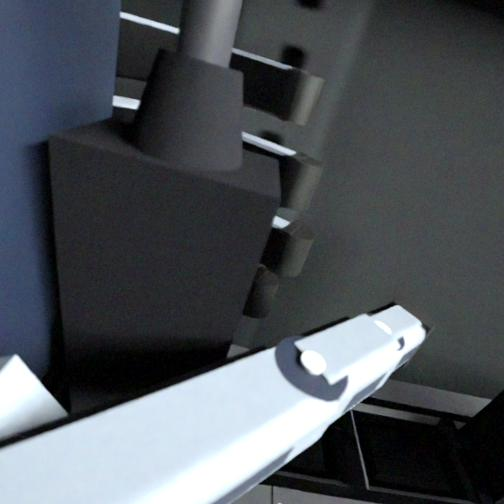

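move(target={"side":"right","x":0.431,"y":-0.048,"z":1.002,"quat_wxyz":[0,0,0.7071,0.7071]}, min_time_s=1.5)

move(target={"side":"right","x":0.431,"y":-0.044,"z":1.002,"quat_wxyz":[0,0,0.7071,0.7071]}, min_time_s=1.5, cameras=["right_wrist_camera"])

Scene clock: 662.37 s.
Joint torques (N m): left_arm=[-2.08 10.91 2.13 -2.16 0.21 -0.53 0.19] | right_arm=[-17.07 -11.09 -3.01 0.71 -1.91 -1.45 0.5]
External joint torques (N m): left_arm=[0.18 -0.23 0.37 0.11 0.2 0.07 0.2] | right_arm=[-1.42 1.5 0.81 0.9 -0.34 -0.21 0.51]
Wrist force (N): left_arm=[2.8 1.5 5.8] | right_arm=[-2.3 -9.5 -3.2]
Wrist torque (N m): left_arm=[-0.21 -0.04 0.09] | right_arm=[-0.65 0.49 -0.32]
Wrist force, peak (N): left_arm=[3.2 1.3 5.9] | right_arm=[-2.3 -10.5 -3.1]
move: short
base_odometry: x=+1.831 y=-0.255 heading=-1.567
lidar_m: 0.22 0.24 0.32 0.86 1.77 1.29 1.22 1.28 1.73 0.90 0.77 0.58
base_status: not commanded
joint_positions: torso_squat_rad=+0.350 torso_shift_rad=+0.000 torso_pitch_rad=+0.350 torso_yaw_rad=+0.350 left_shoulder_pitch_rad=-0.300 left_shoulder_roll_rad=+0.300 left_shoulder_yaw_rad=+0.050 left_elbow_rad=-0.400 left_forearm_roll_rad=-0.036 left_wrist_pitch_rad=+0.048 left_hand_roll_rad=+0.036 right_shoulder_pitch_rad=-0.955 right_shoulder_roll_rad=-0.878 right_shoulder_yaw_rad=+1.048 right_elbow_rad=-0.311 right_forearm_roll_rad=+0.002 right_wrist_pitch_rad=-1.570 right_hand_roll_rad=+2.229 head_pan_rad=-0.450 head_tilt_rad=+0.450 left_hand_little=+1.000 left_hand_ring=+1.000 left_hand_middle=+1.000 left_hand_index=+1.000 left_hand_thumb_turn=+1.000 left_hand_thumb_bend=+1.000 left_hand_force_limit=+0.000 left_hand_speed=-0.800 right_hand_little=-0.400 right_hand_ring=-0.500 right_hand_middle=-0.500 right_hand_index=-0.500 right_hand_thumb_turn=-1.000 right_hand_thumb_bend=+1.000 right_hand_force_limit=+1.000 right_hand_speed=+1.000
joint_status: all done
wheel_motors_off: 0
left_hand_stopped_by: target,target,target,target,target,target
right_hand_stopped_by: target,target,target,target,target,target
left_little_load_n: 0.0
left_ring_load_n: 0.0
left_middle_load_n: 0.0
left_index_load_n: 0.0
left_thumb_bend_load_n: 0.0
left_thumb_turn_load_n: 0.0
right_little_load_n: 0.0
right_ring_load_n: 0.0
right_middle_load_n: 0.0
right_index_load_n: 0.0
right_thumb_bend_load_n: 0.0
right_thumb_turn_load_n: 0.0
motor_effort: left_wheel=-7(8) right_wheel=+6(6)
chest: x=-0.1217 y=+0.0002 z=+1.2287 quat_wxyz=(+0.970, +0.030, +0.172, +0.171) (m; base frame)
left_hand: x=-0.1377 y=+0.5121 z=+0.5721 quat_wxyz=(+0.239, -0.750, +0.613, +0.065) (m; base frame)
right_hand: x=+0.4306 y=-0.0480 z=+1.0023 quat_wxyz=(-0.013, -0.023, -0.719, -0.694) (m; base frame)
right_hand_status: short (checked arc, as near as the solve gets, planned for 1.5 s): 0 mm and 3.7 deg off. The place is met; only the turn is off.
pictures: none

Scene clock: 664.20 s.
Joint torques (N m): left_arm=[-1.56 11.1 2.56 -2.15 0.14 -0.53 0.12] | right_arm=[-17.47 -8.7 -2.8 -0.48 -1.75 -1.23 0.45]
External joint torques (N m): left_arm=[0.7 -0.03 0.8 0.11 0.13 0.08 0.13] | right_arm=[-1.69 3.73 0.96 -0.28 -0.18 0.01 0.46]
Wrist force (N): left_arm=[2.9 1.4 5.5] | right_arm=[-2.3 -7.9 -8.3]
Wrist torque (N m): left_arm=[-0.16 -0.05 0.11] | right_arm=[-0.63 0.63 -0.25]
Wrist force, peak (N): left_arm=[3.2 1.6 5.7] | right_arm=[-1.9 -9.0 -8.2]
move: short
base_odometry: x=+1.831 y=-0.255 heading=-1.567
lidar_m: 0.22 0.24 0.32 0.87 1.76 1.29 1.22 1.27 1.73 0.90 0.77 0.58
base_status: not commanded
joint_positions: torso_squat_rad=+0.350 torso_shift_rad=+0.000 torso_pitch_rad=+0.350 torso_yaw_rad=+0.350 left_shoulder_pitch_rad=-0.300 left_shoulder_roll_rad=+0.300 left_shoulder_yaw_rad=+0.050 left_elbow_rad=-0.400 left_forearm_roll_rad=-0.036 left_wrist_pitch_rad=+0.048 left_hand_roll_rad=+0.036 right_shoulder_pitch_rad=-0.962 right_shoulder_roll_rad=-0.868 right_shoulder_yaw_rad=+1.052 right_elbow_rad=-0.302 right_forearm_roll_rad=+0.002 right_wrist_pitch_rad=-1.570 right_hand_roll_rad=+2.229 head_pan_rad=-0.450 head_tilt_rad=+0.450 left_hand_little=+1.000 left_hand_ring=+1.000 left_hand_middle=+1.000 left_hand_index=+1.000 left_hand_thumb_turn=+1.000 left_hand_thumb_bend=+1.000 left_hand_force_limit=+0.000 left_hand_speed=-0.800 right_hand_little=-0.400 right_hand_ring=-0.500 right_hand_middle=-0.500 right_hand_index=-0.500 right_hand_thumb_turn=-1.000 right_hand_thumb_bend=+1.000 right_hand_force_limit=+1.000 right_hand_speed=+1.000
joint_status: all done
wheel_motors_off: 0
left_hand_stopped_by: target,target,target,target,target,target
right_hand_stopped_by: target,target,target,target,target,target
left_little_load_n: 0.0
left_ring_load_n: 0.0
left_middle_load_n: 0.0
left_index_load_n: 0.0
left_thumb_bend_load_n: 0.0
left_thumb_turn_load_n: 0.0
right_little_load_n: 0.0
right_ring_load_n: 0.0
right_middle_load_n: 0.0
right_index_load_n: 0.0
right_thumb_bend_load_n: 0.5
right_thumb_turn_load_n: -0.5
motor_effort: left_wheel=-6(8) right_wheel=+6(6)
chest: x=-0.1217 y=+0.0002 z=+1.2287 quat_wxyz=(+0.970, +0.030, +0.172, +0.171) (m; base frame)
left_hand: x=-0.1377 y=+0.5120 z=+0.5721 quat_wxyz=(+0.239, -0.750, +0.613, +0.065) (m; base frame)
right_hand: x=+0.4307 y=-0.0444 z=+1.0023 quat_wxyz=(-0.013, -0.022, -0.719, -0.695) (m; base frame)
right_hand_status: short (checked arc, as near as the solve gets, planned for 1.5 s): 1 mm and 3.5 deg off. The place is met; only the turn is off.
pictures: right_wrist_camera
camera_calibration:
right_wrist_camera: T_world_to_cam=[[-0.250823, 0.0614849, 0.966078, -0.860109], [0.823436, -0.511155, 0.246321, -0.617551], [0.50896, 0.857287, 0.0775806, -0.14072], [0, 0, 0, 1]] pos_world=[0.364399, -0.142143, 0.993965]

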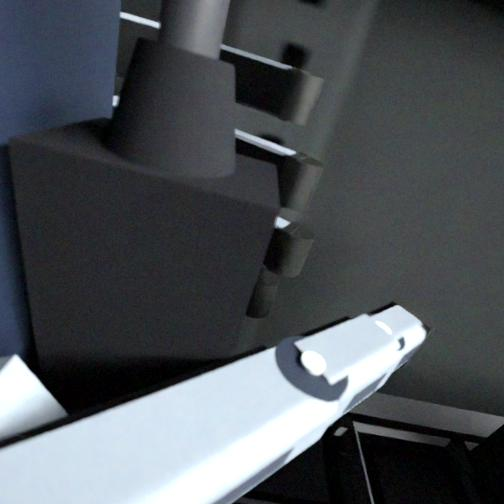

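move(target={"side":"right","x":0.431,"y":-0.045,"z":1.0078,"quat_wxyz":[0,0,0.7071,0.7071]}, min_time_s=1.5)

move(joints={"right_hand_index": -1, "right_hand_middle": -1, "right_hand_ring": -1, "right_hand_little": -1}, cameras=["right_wrist_camera"])

Scene clock: 667.63 s.
Joint torques (N m): left_arm=[-1.78 10.81 2.52 -2.19 0.22 -0.57 0.11] | right_arm=[-17.94 -14.84 -6.7 -0.69 -3.43 -1.54 -0.39]
External joint torques (N m): left_arm=[0.48 -0.33 0.76 0.08 0.21 0.03 0.12] | right_arm=[-2.14 -2.3 -2.77 -0.45 -1.85 -0.31 -0.38]
Wrist force (N): left_arm=[2.9 1.5 5.3] | right_arm=[-0.4 -16.1 -1.7]
Wrist torque (N m): left_arm=[-0.16 -0.10 0.10] | right_arm=[-1.26 0.33 -0.47]
Wrist force, peak (N): left_arm=[3.1 1.4 5.8] | right_arm=[-0.9 -16.7 -2.0]
move: short
base_odometry: x=+1.831 y=-0.255 heading=-1.567
lidar_m: 0.22 0.23 0.32 0.86 1.77 1.29 1.23 1.27 1.73 0.90 0.77 0.57
base_status: not commanded
joint_positions: torso_squat_rad=+0.350 torso_shift_rad=+0.000 torso_pitch_rad=+0.350 torso_yaw_rad=+0.350 left_shoulder_pitch_rad=-0.300 left_shoulder_roll_rad=+0.300 left_shoulder_yaw_rad=+0.050 left_elbow_rad=-0.400 left_forearm_roll_rad=-0.036 left_wrist_pitch_rad=+0.048 left_hand_roll_rad=+0.036 right_shoulder_pitch_rad=-0.962 right_shoulder_roll_rad=-0.883 right_shoulder_yaw_rad=+1.052 right_elbow_rad=-0.326 right_forearm_roll_rad=+0.001 right_wrist_pitch_rad=-1.570 right_hand_roll_rad=+2.224 head_pan_rad=-0.450 head_tilt_rad=+0.450 left_hand_little=+1.000 left_hand_ring=+1.000 left_hand_middle=+1.000 left_hand_index=+1.000 left_hand_thumb_turn=+1.000 left_hand_thumb_bend=+1.000 left_hand_force_limit=+0.000 left_hand_speed=-0.800 right_hand_little=-0.400 right_hand_ring=-0.500 right_hand_middle=-0.500 right_hand_index=-0.500 right_hand_thumb_turn=-1.000 right_hand_thumb_bend=+1.000 right_hand_force_limit=+1.000 right_hand_speed=+1.000
joint_status: all done
wheel_motors_off: 0
left_hand_stopped_by: target,target,target,target,target,target
right_hand_stopped_by: target,target,target,target,target,target
left_little_load_n: 0.0
left_ring_load_n: 0.0
left_middle_load_n: 0.0
left_index_load_n: 0.0
left_thumb_bend_load_n: 0.0
left_thumb_turn_load_n: 0.0
right_little_load_n: 0.0
right_ring_load_n: 0.0
right_middle_load_n: 0.0
right_index_load_n: 0.0
right_thumb_bend_load_n: 0.0
right_thumb_turn_load_n: 0.0
motor_effort: left_wheel=-7(8) right_wheel=+6(6)
chest: x=-0.1217 y=+0.0002 z=+1.2287 quat_wxyz=(+0.970, +0.030, +0.172, +0.171) (m; base frame)
left_hand: x=-0.1377 y=+0.5120 z=+0.5721 quat_wxyz=(+0.239, -0.750, +0.613, +0.065) (m; base frame)
right_hand: x=+0.4302 y=-0.0446 z=+1.0075 quat_wxyz=(-0.010, -0.018, -0.717, -0.697) (m; base frame)
right_hand_status: short (checked arc, as near as the solve gets, planned for 1.5 s): 1 mm and 2.9 deg off. The place is met; only the turn is off.
pictures: none

Scene clock: 668.27 s.
Joint torques (N m): left_arm=[-1.83 10.81 2.27 -2.35 0.14 -0.34 0.05] | right_arm=[-17.69 -15.24 -6.43 -0.05 -3.12 -1.65 -0.19]
External joint torques (N m): left_arm=[0.43 -0.32 0.51 -0.08 0.12 0.27 0.06] | right_arm=[-1.9 -2.7 -2.5 0.19 -1.55 -0.41 -0.18]
Wrist force (N): left_arm=[2.9 1.4 5.5] | right_arm=[-0.7 -16.1 0.5]
Wrist torque (N m): left_arm=[-0.19 -0.06 0.09] | right_arm=[-1.57 0.35 -0.34]
Wrist force, peak (N): left_arm=[3.0 1.5 5.9] | right_arm=[-1.1 -16.4 -2.2]
move: off_target
base_odometry: x=+1.831 y=-0.255 heading=-1.567
lidar_m: 0.22 0.23 0.32 0.86 1.76 1.29 1.22 1.27 1.74 0.90 0.77 0.57
base_status: not commanded
joint_positions: torso_squat_rad=+0.350 torso_shift_rad=+0.000 torso_pitch_rad=+0.350 torso_yaw_rad=+0.350 left_shoulder_pitch_rad=-0.300 left_shoulder_roll_rad=+0.300 left_shoulder_yaw_rad=+0.050 left_elbow_rad=-0.400 left_forearm_roll_rad=-0.036 left_wrist_pitch_rad=+0.048 left_hand_roll_rad=+0.036 right_shoulder_pitch_rad=-0.962 right_shoulder_roll_rad=-0.883 right_shoulder_yaw_rad=+1.052 right_elbow_rad=-0.326 right_forearm_roll_rad=+0.001 right_wrist_pitch_rad=-1.570 right_hand_roll_rad=+2.224 head_pan_rad=-0.450 head_tilt_rad=+0.450 left_hand_little=+1.000 left_hand_ring=+1.000 left_hand_middle=+1.000 left_hand_index=+1.000 left_hand_thumb_turn=+1.000 left_hand_thumb_bend=+1.000 left_hand_force_limit=+0.000 left_hand_speed=-0.800 right_hand_little=-1.000 right_hand_ring=-0.922 right_hand_middle=-0.910 right_hand_index=-0.888 right_hand_thumb_turn=-1.000 right_hand_thumb_bend=+1.000 right_hand_force_limit=+1.000 right_hand_speed=+1.000
joint_status: right_hand_ring off_target (ended at -0.922, target -1.000); right_hand_middle off_target (ended at -0.910, target -1.000); right_hand_index off_target (ended at -0.888, target -1.000); the others done
wheel_motors_off: 0
left_hand_stopped_by: target,target,target,target,target,target
right_hand_stopped_by: target,force,force,force,target,target
left_little_load_n: 0.0
left_ring_load_n: 0.0
left_middle_load_n: 0.0
left_index_load_n: 0.0
left_thumb_bend_load_n: 0.0
left_thumb_turn_load_n: 0.0
right_little_load_n: 0.0
right_ring_load_n: 19.0
right_middle_load_n: 17.0
right_index_load_n: 11.5
right_thumb_bend_load_n: 0.0
right_thumb_turn_load_n: 0.0
motor_effort: left_wheel=-7(8) right_wheel=+6(6)
chest: x=-0.1217 y=+0.0002 z=+1.2287 quat_wxyz=(+0.970, +0.030, +0.172, +0.171) (m; base frame)
left_hand: x=-0.1377 y=+0.5120 z=+0.5721 quat_wxyz=(+0.239, -0.750, +0.613, +0.065) (m; base frame)
right_hand: x=+0.4301 y=-0.0446 z=+1.0076 quat_wxyz=(-0.010, -0.018, -0.717, -0.697) (m; base frame)
pictures: right_wrist_camera
camera_calibration:
right_wrist_camera: T_world_to_cam=[[-0.252887, 0.0528116, 0.966053, -0.864759], [0.828084, -0.504548, 0.244353, -0.618155], [0.500325, 0.861767, 0.0838613, -0.143128], [0, 0, 0, 1]] pos_world=[0.364808, -0.142877, 0.998454]

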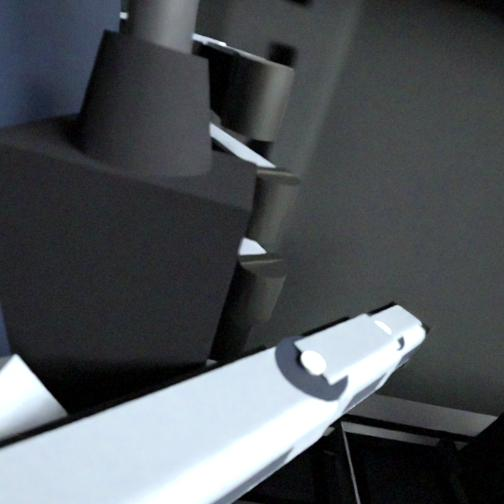

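move(joints={"right_hand_thumb_bend": -1}, cameras=["right_wrist_camera"])

Scene clock: 671.77 s.
Joint torques (N m): left_arm=[-1.86 10.78 2.32 -2.15 0.03 -0.54 0.13] | right_arm=[-18.26 -15.02 -6.37 0.2 -2.81 -1.59 -0.24]
External joint torques (N m): left_arm=[0.4 -0.35 0.56 0.12 0.02 0.07 0.14] | right_arm=[-2.47 -2.48 -2.44 0.44 -1.24 -0.35 -0.23]
Wrist force (N): left_arm=[2.9 1.4 5.3] | right_arm=[-0.7 -14.4 -1.0]
Wrist torque (N m): left_arm=[-0.17 -0.08 0.10] | right_arm=[-1.62 0.35 -0.39]
Wrist force, peak (N): left_arm=[2.9 1.6 5.9] | right_arm=[-0.5 -16.5 0.7]
move: off_target
base_odometry: x=+1.831 y=-0.255 heading=-1.567
lidar_m: 0.22 0.23 0.32 0.86 1.78 1.29 1.22 1.28 1.74 0.89 0.77 0.58
base_status: not commanded
joint_positions: torso_squat_rad=+0.350 torso_shift_rad=+0.000 torso_pitch_rad=+0.350 torso_yaw_rad=+0.350 left_shoulder_pitch_rad=-0.300 left_shoulder_roll_rad=+0.300 left_shoulder_yaw_rad=+0.050 left_elbow_rad=-0.400 left_forearm_roll_rad=-0.036 left_wrist_pitch_rad=+0.048 left_hand_roll_rad=+0.036 right_shoulder_pitch_rad=-0.962 right_shoulder_roll_rad=-0.883 right_shoulder_yaw_rad=+1.052 right_elbow_rad=-0.326 right_forearm_roll_rad=+0.000 right_wrist_pitch_rad=-1.570 right_hand_roll_rad=+2.224 head_pan_rad=-0.450 head_tilt_rad=+0.450 left_hand_little=+1.000 left_hand_ring=+1.000 left_hand_middle=+1.000 left_hand_index=+1.000 left_hand_thumb_turn=+1.000 left_hand_thumb_bend=+1.000 left_hand_force_limit=+0.000 left_hand_speed=-0.800 right_hand_little=-1.000 right_hand_ring=-0.922 right_hand_middle=-0.910 right_hand_index=-0.888 right_hand_thumb_turn=-1.000 right_hand_thumb_bend=+0.738 right_hand_force_limit=+1.000 right_hand_speed=+1.000
joint_status: right_hand_thumb_bend off_target (ended at +0.738, target -1.000)
wheel_motors_off: 0
left_hand_stopped_by: target,target,target,target,target,target
right_hand_stopped_by: target,force,force,force,force,target
left_little_load_n: 0.0
left_ring_load_n: 0.0
left_middle_load_n: 0.0
left_index_load_n: 0.0
left_thumb_bend_load_n: 0.0
left_thumb_turn_load_n: 0.0
right_little_load_n: 0.0
right_ring_load_n: 19.5
right_middle_load_n: 17.5
right_index_load_n: 12.0
right_thumb_bend_load_n: 19.5
right_thumb_turn_load_n: 4.0
motor_effort: left_wheel=-6(9) right_wheel=+6(6)
chest: x=-0.1217 y=+0.0002 z=+1.2287 quat_wxyz=(+0.970, +0.030, +0.172, +0.171) (m; base frame)
left_hand: x=-0.1377 y=+0.5120 z=+0.5721 quat_wxyz=(+0.239, -0.750, +0.613, +0.065) (m; base frame)
right_hand: x=+0.4301 y=-0.0446 z=+1.0076 quat_wxyz=(-0.010, -0.018, -0.717, -0.697) (m; base frame)
pictures: right_wrist_camera
camera_calibration:
right_wrist_camera: T_world_to_cam=[[-0.252837, 0.0527, 0.966073, -0.864812], [0.828057, -0.504645, 0.244245, -0.618051], [0.500395, 0.861717, 0.0839543, -0.143253], [0, 0, 0, 1]] pos_world=[0.364808, -0.142877, 0.998454]

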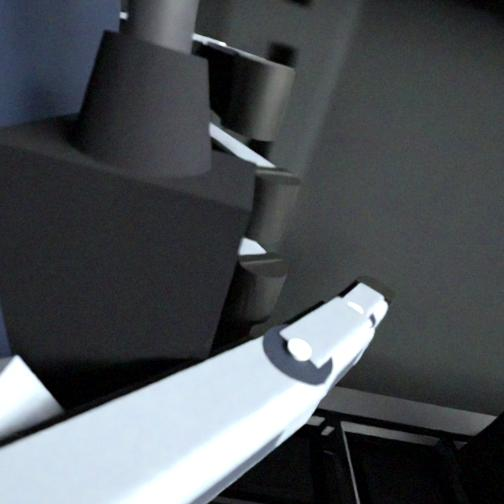

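move(target={"side":"right","x":0.427,"y":-0.045,"z":1.0078,"quat_wxyz":[0,0,0.7071,0.7071]}, min_time_s=1.5)

move(target={"side":"right","x":0.425,"y":-0.045,"z":1.0078,"quat_wxyz":[0,0,0.7071,0.7071]}, min_time_s=1.5, cameras=["right_wrist_camera"])

Scene clock: 675.20 s.
Joint torques (N m): left_arm=[-1.85 10.93 2.27 -2.18 0.24 -0.59 0.07] | right_arm=[-10.86 -12.64 -3.81 -4.25 0.29 -7.13 1.68]
External joint torques (N m): left_arm=[0.4 -0.21 0.51 0.08 0.23 0.02 0.07] | right_arm=[4.82 -0.04 0.22 -3.96 1.85 -5.89 1.69]
Wrist force (N): left_arm=[3.2 1.4 5.4] | right_arm=[-31.3 -19.9 3.8]
Wrist torque (N m): left_arm=[-0.17 -0.11 0.11] | right_arm=[-1.89 2.23 -1.00]
Wrist force, peak (N): left_arm=[2.9 1.3 6.1] | right_arm=[-31.9 -19.5 3.5]
move: short
base_odometry: x=+1.831 y=-0.255 heading=-1.567
lidar_m: 0.22 0.23 0.32 0.87 1.77 1.29 1.22 1.28 1.73 0.91 0.77 0.58
base_status: not commanded
joint_positions: torso_squat_rad=+0.350 torso_shift_rad=+0.000 torso_pitch_rad=+0.351 torso_yaw_rad=+0.350 left_shoulder_pitch_rad=-0.300 left_shoulder_roll_rad=+0.300 left_shoulder_yaw_rad=+0.050 left_elbow_rad=-0.400 left_forearm_roll_rad=-0.036 left_wrist_pitch_rad=+0.048 left_hand_roll_rad=+0.036 right_shoulder_pitch_rad=-0.955 right_shoulder_roll_rad=-0.890 right_shoulder_yaw_rad=+1.049 right_elbow_rad=-0.344 right_forearm_roll_rad=-0.001 right_wrist_pitch_rad=-1.569 right_hand_roll_rad=+2.230 head_pan_rad=-0.450 head_tilt_rad=+0.450 left_hand_little=+1.000 left_hand_ring=+1.000 left_hand_middle=+1.000 left_hand_index=+1.000 left_hand_thumb_turn=+1.000 left_hand_thumb_bend=+1.000 left_hand_force_limit=+0.000 left_hand_speed=-0.800 right_hand_little=-1.000 right_hand_ring=-0.922 right_hand_middle=-0.910 right_hand_index=-0.888 right_hand_thumb_turn=-1.000 right_hand_thumb_bend=+0.738 right_hand_force_limit=+1.000 right_hand_speed=+1.000
joint_status: all done
wheel_motors_off: 0
left_hand_stopped_by: target,target,target,target,target,target
right_hand_stopped_by: target,force,force,force,force,target
left_little_load_n: 0.0
left_ring_load_n: 0.0
left_middle_load_n: 0.0
left_index_load_n: 0.0
left_thumb_bend_load_n: 0.0
left_thumb_turn_load_n: 0.0
right_little_load_n: 0.0
right_ring_load_n: 20.0
right_middle_load_n: 18.0
right_index_load_n: 11.5
right_thumb_bend_load_n: 19.0
right_thumb_turn_load_n: 5.0
motor_effort: left_wheel=-7(7) right_wheel=+2(6)
chest: x=-0.1214 y=+0.0002 z=+1.2287 quat_wxyz=(+0.970, +0.030, +0.172, +0.171) (m; base frame)
left_hand: x=-0.1377 y=+0.5121 z=+0.5721 quat_wxyz=(+0.239, -0.750, +0.613, +0.065) (m; base frame)
right_hand: x=+0.4277 y=-0.0448 z=+1.0082 quat_wxyz=(-0.009, -0.015, -0.715, -0.699) (m; base frame)
right_hand_status: short (checked arc, as near as the solve gets, planned for 1.5 s): 1 mm and 2.4 deg off. The place is met; only the turn is off.
pictures: none

Scene clock: 677.03 s.
Joint torques (N m): left_arm=[-2.22 10.68 2.08 -1.93 0.21 -0.51 0.09] | right_arm=[-11.03 -11.84 -3.78 -4.58 0.28 -6.92 1.65]
External joint torques (N m): left_arm=[0.03 -0.46 0.32 0.33 0.2 0.1 0.1] | right_arm=[4.58 0.8 0.3 -4.27 1.84 -5.68 1.66]
Wrist force (N): left_arm=[3.0 1.3 5.3] | right_arm=[-30.0 -19.0 1.5]
Wrist torque (N m): left_arm=[-0.19 -0.11 0.10] | right_arm=[-1.68 2.09 -1.01]
Wrist force, peak (N): left_arm=[3.3 1.3 6.0] | right_arm=[-35.2 -19.4 6.7]
move: short
base_odometry: x=+1.831 y=-0.255 heading=-1.567
lidar_m: 0.22 0.23 0.32 0.87 1.77 1.29 1.23 1.27 1.74 0.90 0.76 0.59
base_status: not commanded
joint_positions: torso_squat_rad=+0.350 torso_shift_rad=+0.000 torso_pitch_rad=+0.351 torso_yaw_rad=+0.350 left_shoulder_pitch_rad=-0.300 left_shoulder_roll_rad=+0.300 left_shoulder_yaw_rad=+0.050 left_elbow_rad=-0.400 left_forearm_roll_rad=-0.036 left_wrist_pitch_rad=+0.048 left_hand_roll_rad=+0.036 right_shoulder_pitch_rad=-0.949 right_shoulder_roll_rad=-0.894 right_shoulder_yaw_rad=+1.047 right_elbow_rad=-0.355 right_forearm_roll_rad=-0.001 right_wrist_pitch_rad=-1.569 right_hand_roll_rad=+2.234 head_pan_rad=-0.450 head_tilt_rad=+0.450 left_hand_little=+1.000 left_hand_ring=+1.000 left_hand_middle=+1.000 left_hand_index=+1.000 left_hand_thumb_turn=+1.000 left_hand_thumb_bend=+1.000 left_hand_force_limit=+0.000 left_hand_speed=-0.800 right_hand_little=-1.000 right_hand_ring=-0.922 right_hand_middle=-0.910 right_hand_index=-0.888 right_hand_thumb_turn=-1.000 right_hand_thumb_bend=+0.738 right_hand_force_limit=+1.000 right_hand_speed=+1.000
joint_status: all done
wheel_motors_off: 0
left_hand_stopped_by: target,target,target,target,target,target
right_hand_stopped_by: target,force,force,force,force,target
left_little_load_n: 0.0
left_ring_load_n: 0.0
left_middle_load_n: 0.0
left_index_load_n: 0.0
left_thumb_bend_load_n: 0.0
left_thumb_turn_load_n: 0.0
right_little_load_n: 0.0
right_ring_load_n: 20.0
right_middle_load_n: 18.0
right_index_load_n: 11.5
right_thumb_bend_load_n: 18.5
right_thumb_turn_load_n: 5.0
motor_effort: left_wheel=-8(8) right_wheel=+0(2)
chest: x=-0.1214 y=+0.0002 z=+1.2287 quat_wxyz=(+0.970, +0.030, +0.172, +0.171) (m; base frame)
left_hand: x=-0.1377 y=+0.5121 z=+0.5721 quat_wxyz=(+0.239, -0.750, +0.613, +0.065) (m; base frame)
right_hand: x=+0.4255 y=-0.0450 z=+1.0083 quat_wxyz=(-0.008, -0.013, -0.714, -0.700) (m; base frame)
right_hand_status: short (checked arc, as near as the solve gets, planned for 1.5 s): 1 mm and 2.1 deg off. The place is met; only the turn is off.
pictures: right_wrist_camera
camera_calibration:
right_wrist_camera: T_world_to_cam=[[-0.258354, 0.0422165, 0.965127, -0.863833], [0.831716, -0.498493, 0.244446, -0.61613], [0.491429, 0.865865, 0.0936755, -0.146389], [0, 0, 0, 1]] pos_world=[0.36121, -0.143916, 0.998032]

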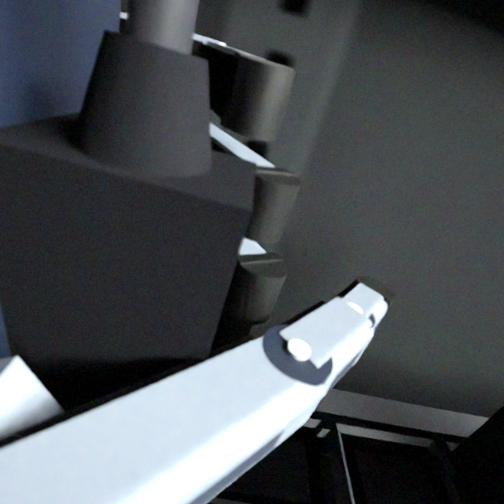

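move(target={"side":"right","x":0.421,"y":-0.045,"z":1.0078,"quat_wxyz":[0,0,0.7071,0.7071]}, min_time_s=2, cameras=["right_wrist_camera"])

Scene clock: 681.10 s.
Joint torques (N m): left_arm=[-1.71 10.89 2.41 -2.08 0.19 -0.59 0.07] | right_arm=[-10.5 -10.42 -3.96 -5.36 0.79 -7.12 1.81]
External joint torques (N m): left_arm=[0.53 -0.25 0.65 0.18 0.17 0.01 0.08] | right_arm=[4.97 2.27 0.22 -5 2.34 -5.87 1.82]
Wrist force (N): left_arm=[2.9 1.5 5.5] | right_arm=[-30.8 -16.3 -0.6]
Wrist torque (N m): left_arm=[-0.16 -0.08 0.09] | right_arm=[-1.25 1.99 -0.87]
Wrist force, peak (N): left_arm=[3.4 1.8 5.9] | right_arm=[-32.7 -17.9 -2.8]
move: done
base_odometry: x=+1.831 y=-0.255 heading=-1.567
lidar_m: 0.22 0.23 0.32 0.87 1.77 1.29 1.22 1.27 1.73 0.91 0.77 0.59
base_status: not commanded
joint_positions: torso_squat_rad=+0.350 torso_shift_rad=+0.000 torso_pitch_rad=+0.351 torso_yaw_rad=+0.350 left_shoulder_pitch_rad=-0.300 left_shoulder_roll_rad=+0.300 left_shoulder_yaw_rad=+0.050 left_elbow_rad=-0.400 left_forearm_roll_rad=-0.036 left_wrist_pitch_rad=+0.048 left_hand_roll_rad=+0.036 right_shoulder_pitch_rad=-0.940 right_shoulder_roll_rad=-0.900 right_shoulder_yaw_rad=+1.044 right_elbow_rad=-0.374 right_forearm_roll_rad=-0.001 right_wrist_pitch_rad=-1.569 right_hand_roll_rad=+2.240 head_pan_rad=-0.450 head_tilt_rad=+0.450 left_hand_little=+1.000 left_hand_ring=+1.000 left_hand_middle=+1.000 left_hand_index=+1.000 left_hand_thumb_turn=+1.000 left_hand_thumb_bend=+1.000 left_hand_force_limit=+0.000 left_hand_speed=-0.800 right_hand_little=-1.000 right_hand_ring=-0.922 right_hand_middle=-0.910 right_hand_index=-0.888 right_hand_thumb_turn=-1.000 right_hand_thumb_bend=+0.738 right_hand_force_limit=+1.000 right_hand_speed=+1.000
joint_status: all done
wheel_motors_off: 0
left_hand_stopped_by: target,target,target,target,target,target
right_hand_stopped_by: target,force,force,force,force,target
left_little_load_n: 0.0
left_ring_load_n: 0.0
left_middle_load_n: 0.0
left_index_load_n: 0.0
left_thumb_bend_load_n: 0.0
left_thumb_turn_load_n: 0.0
right_little_load_n: 0.0
right_ring_load_n: 20.5
right_middle_load_n: 18.0
right_index_load_n: 11.5
right_thumb_bend_load_n: 18.0
right_thumb_turn_load_n: 5.5
motor_effort: left_wheel=-8(9) right_wheel=+1(1)
chest: x=-0.1214 y=+0.0002 z=+1.2287 quat_wxyz=(+0.970, +0.030, +0.172, +0.171) (m; base frame)
left_hand: x=-0.1377 y=+0.5121 z=+0.5721 quat_wxyz=(+0.239, -0.750, +0.613, +0.065) (m; base frame)
right_hand: x=+0.4217 y=-0.0452 z=+1.0084 quat_wxyz=(-0.006, -0.009, -0.712, -0.702) (m; base frame)
right_hand_status: reached (checked arc, as near as the solve gets, planned for 2.0 s): 1 mm and 1.5 deg off.
pictures: right_wrist_camera
camera_calibration:
right_wrist_camera: T_world_to_cam=[[-0.261112, 0.0352422, 0.964665, -0.86367], [0.834732, -0.493657, 0.243977, -0.613656], [0.484812, 0.868942, 0.099482, -0.147255], [0, 0, 0, 1]] pos_world=[0.358114, -0.144542, 0.99752]

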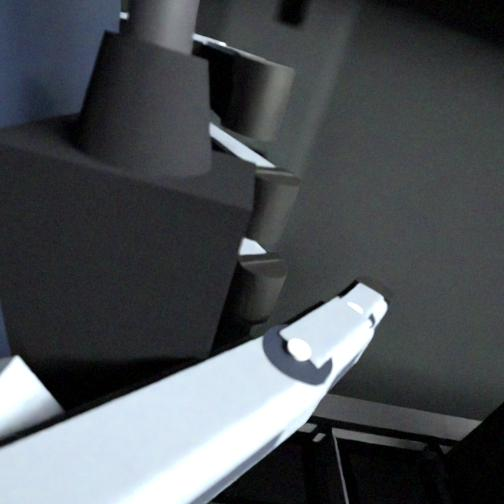

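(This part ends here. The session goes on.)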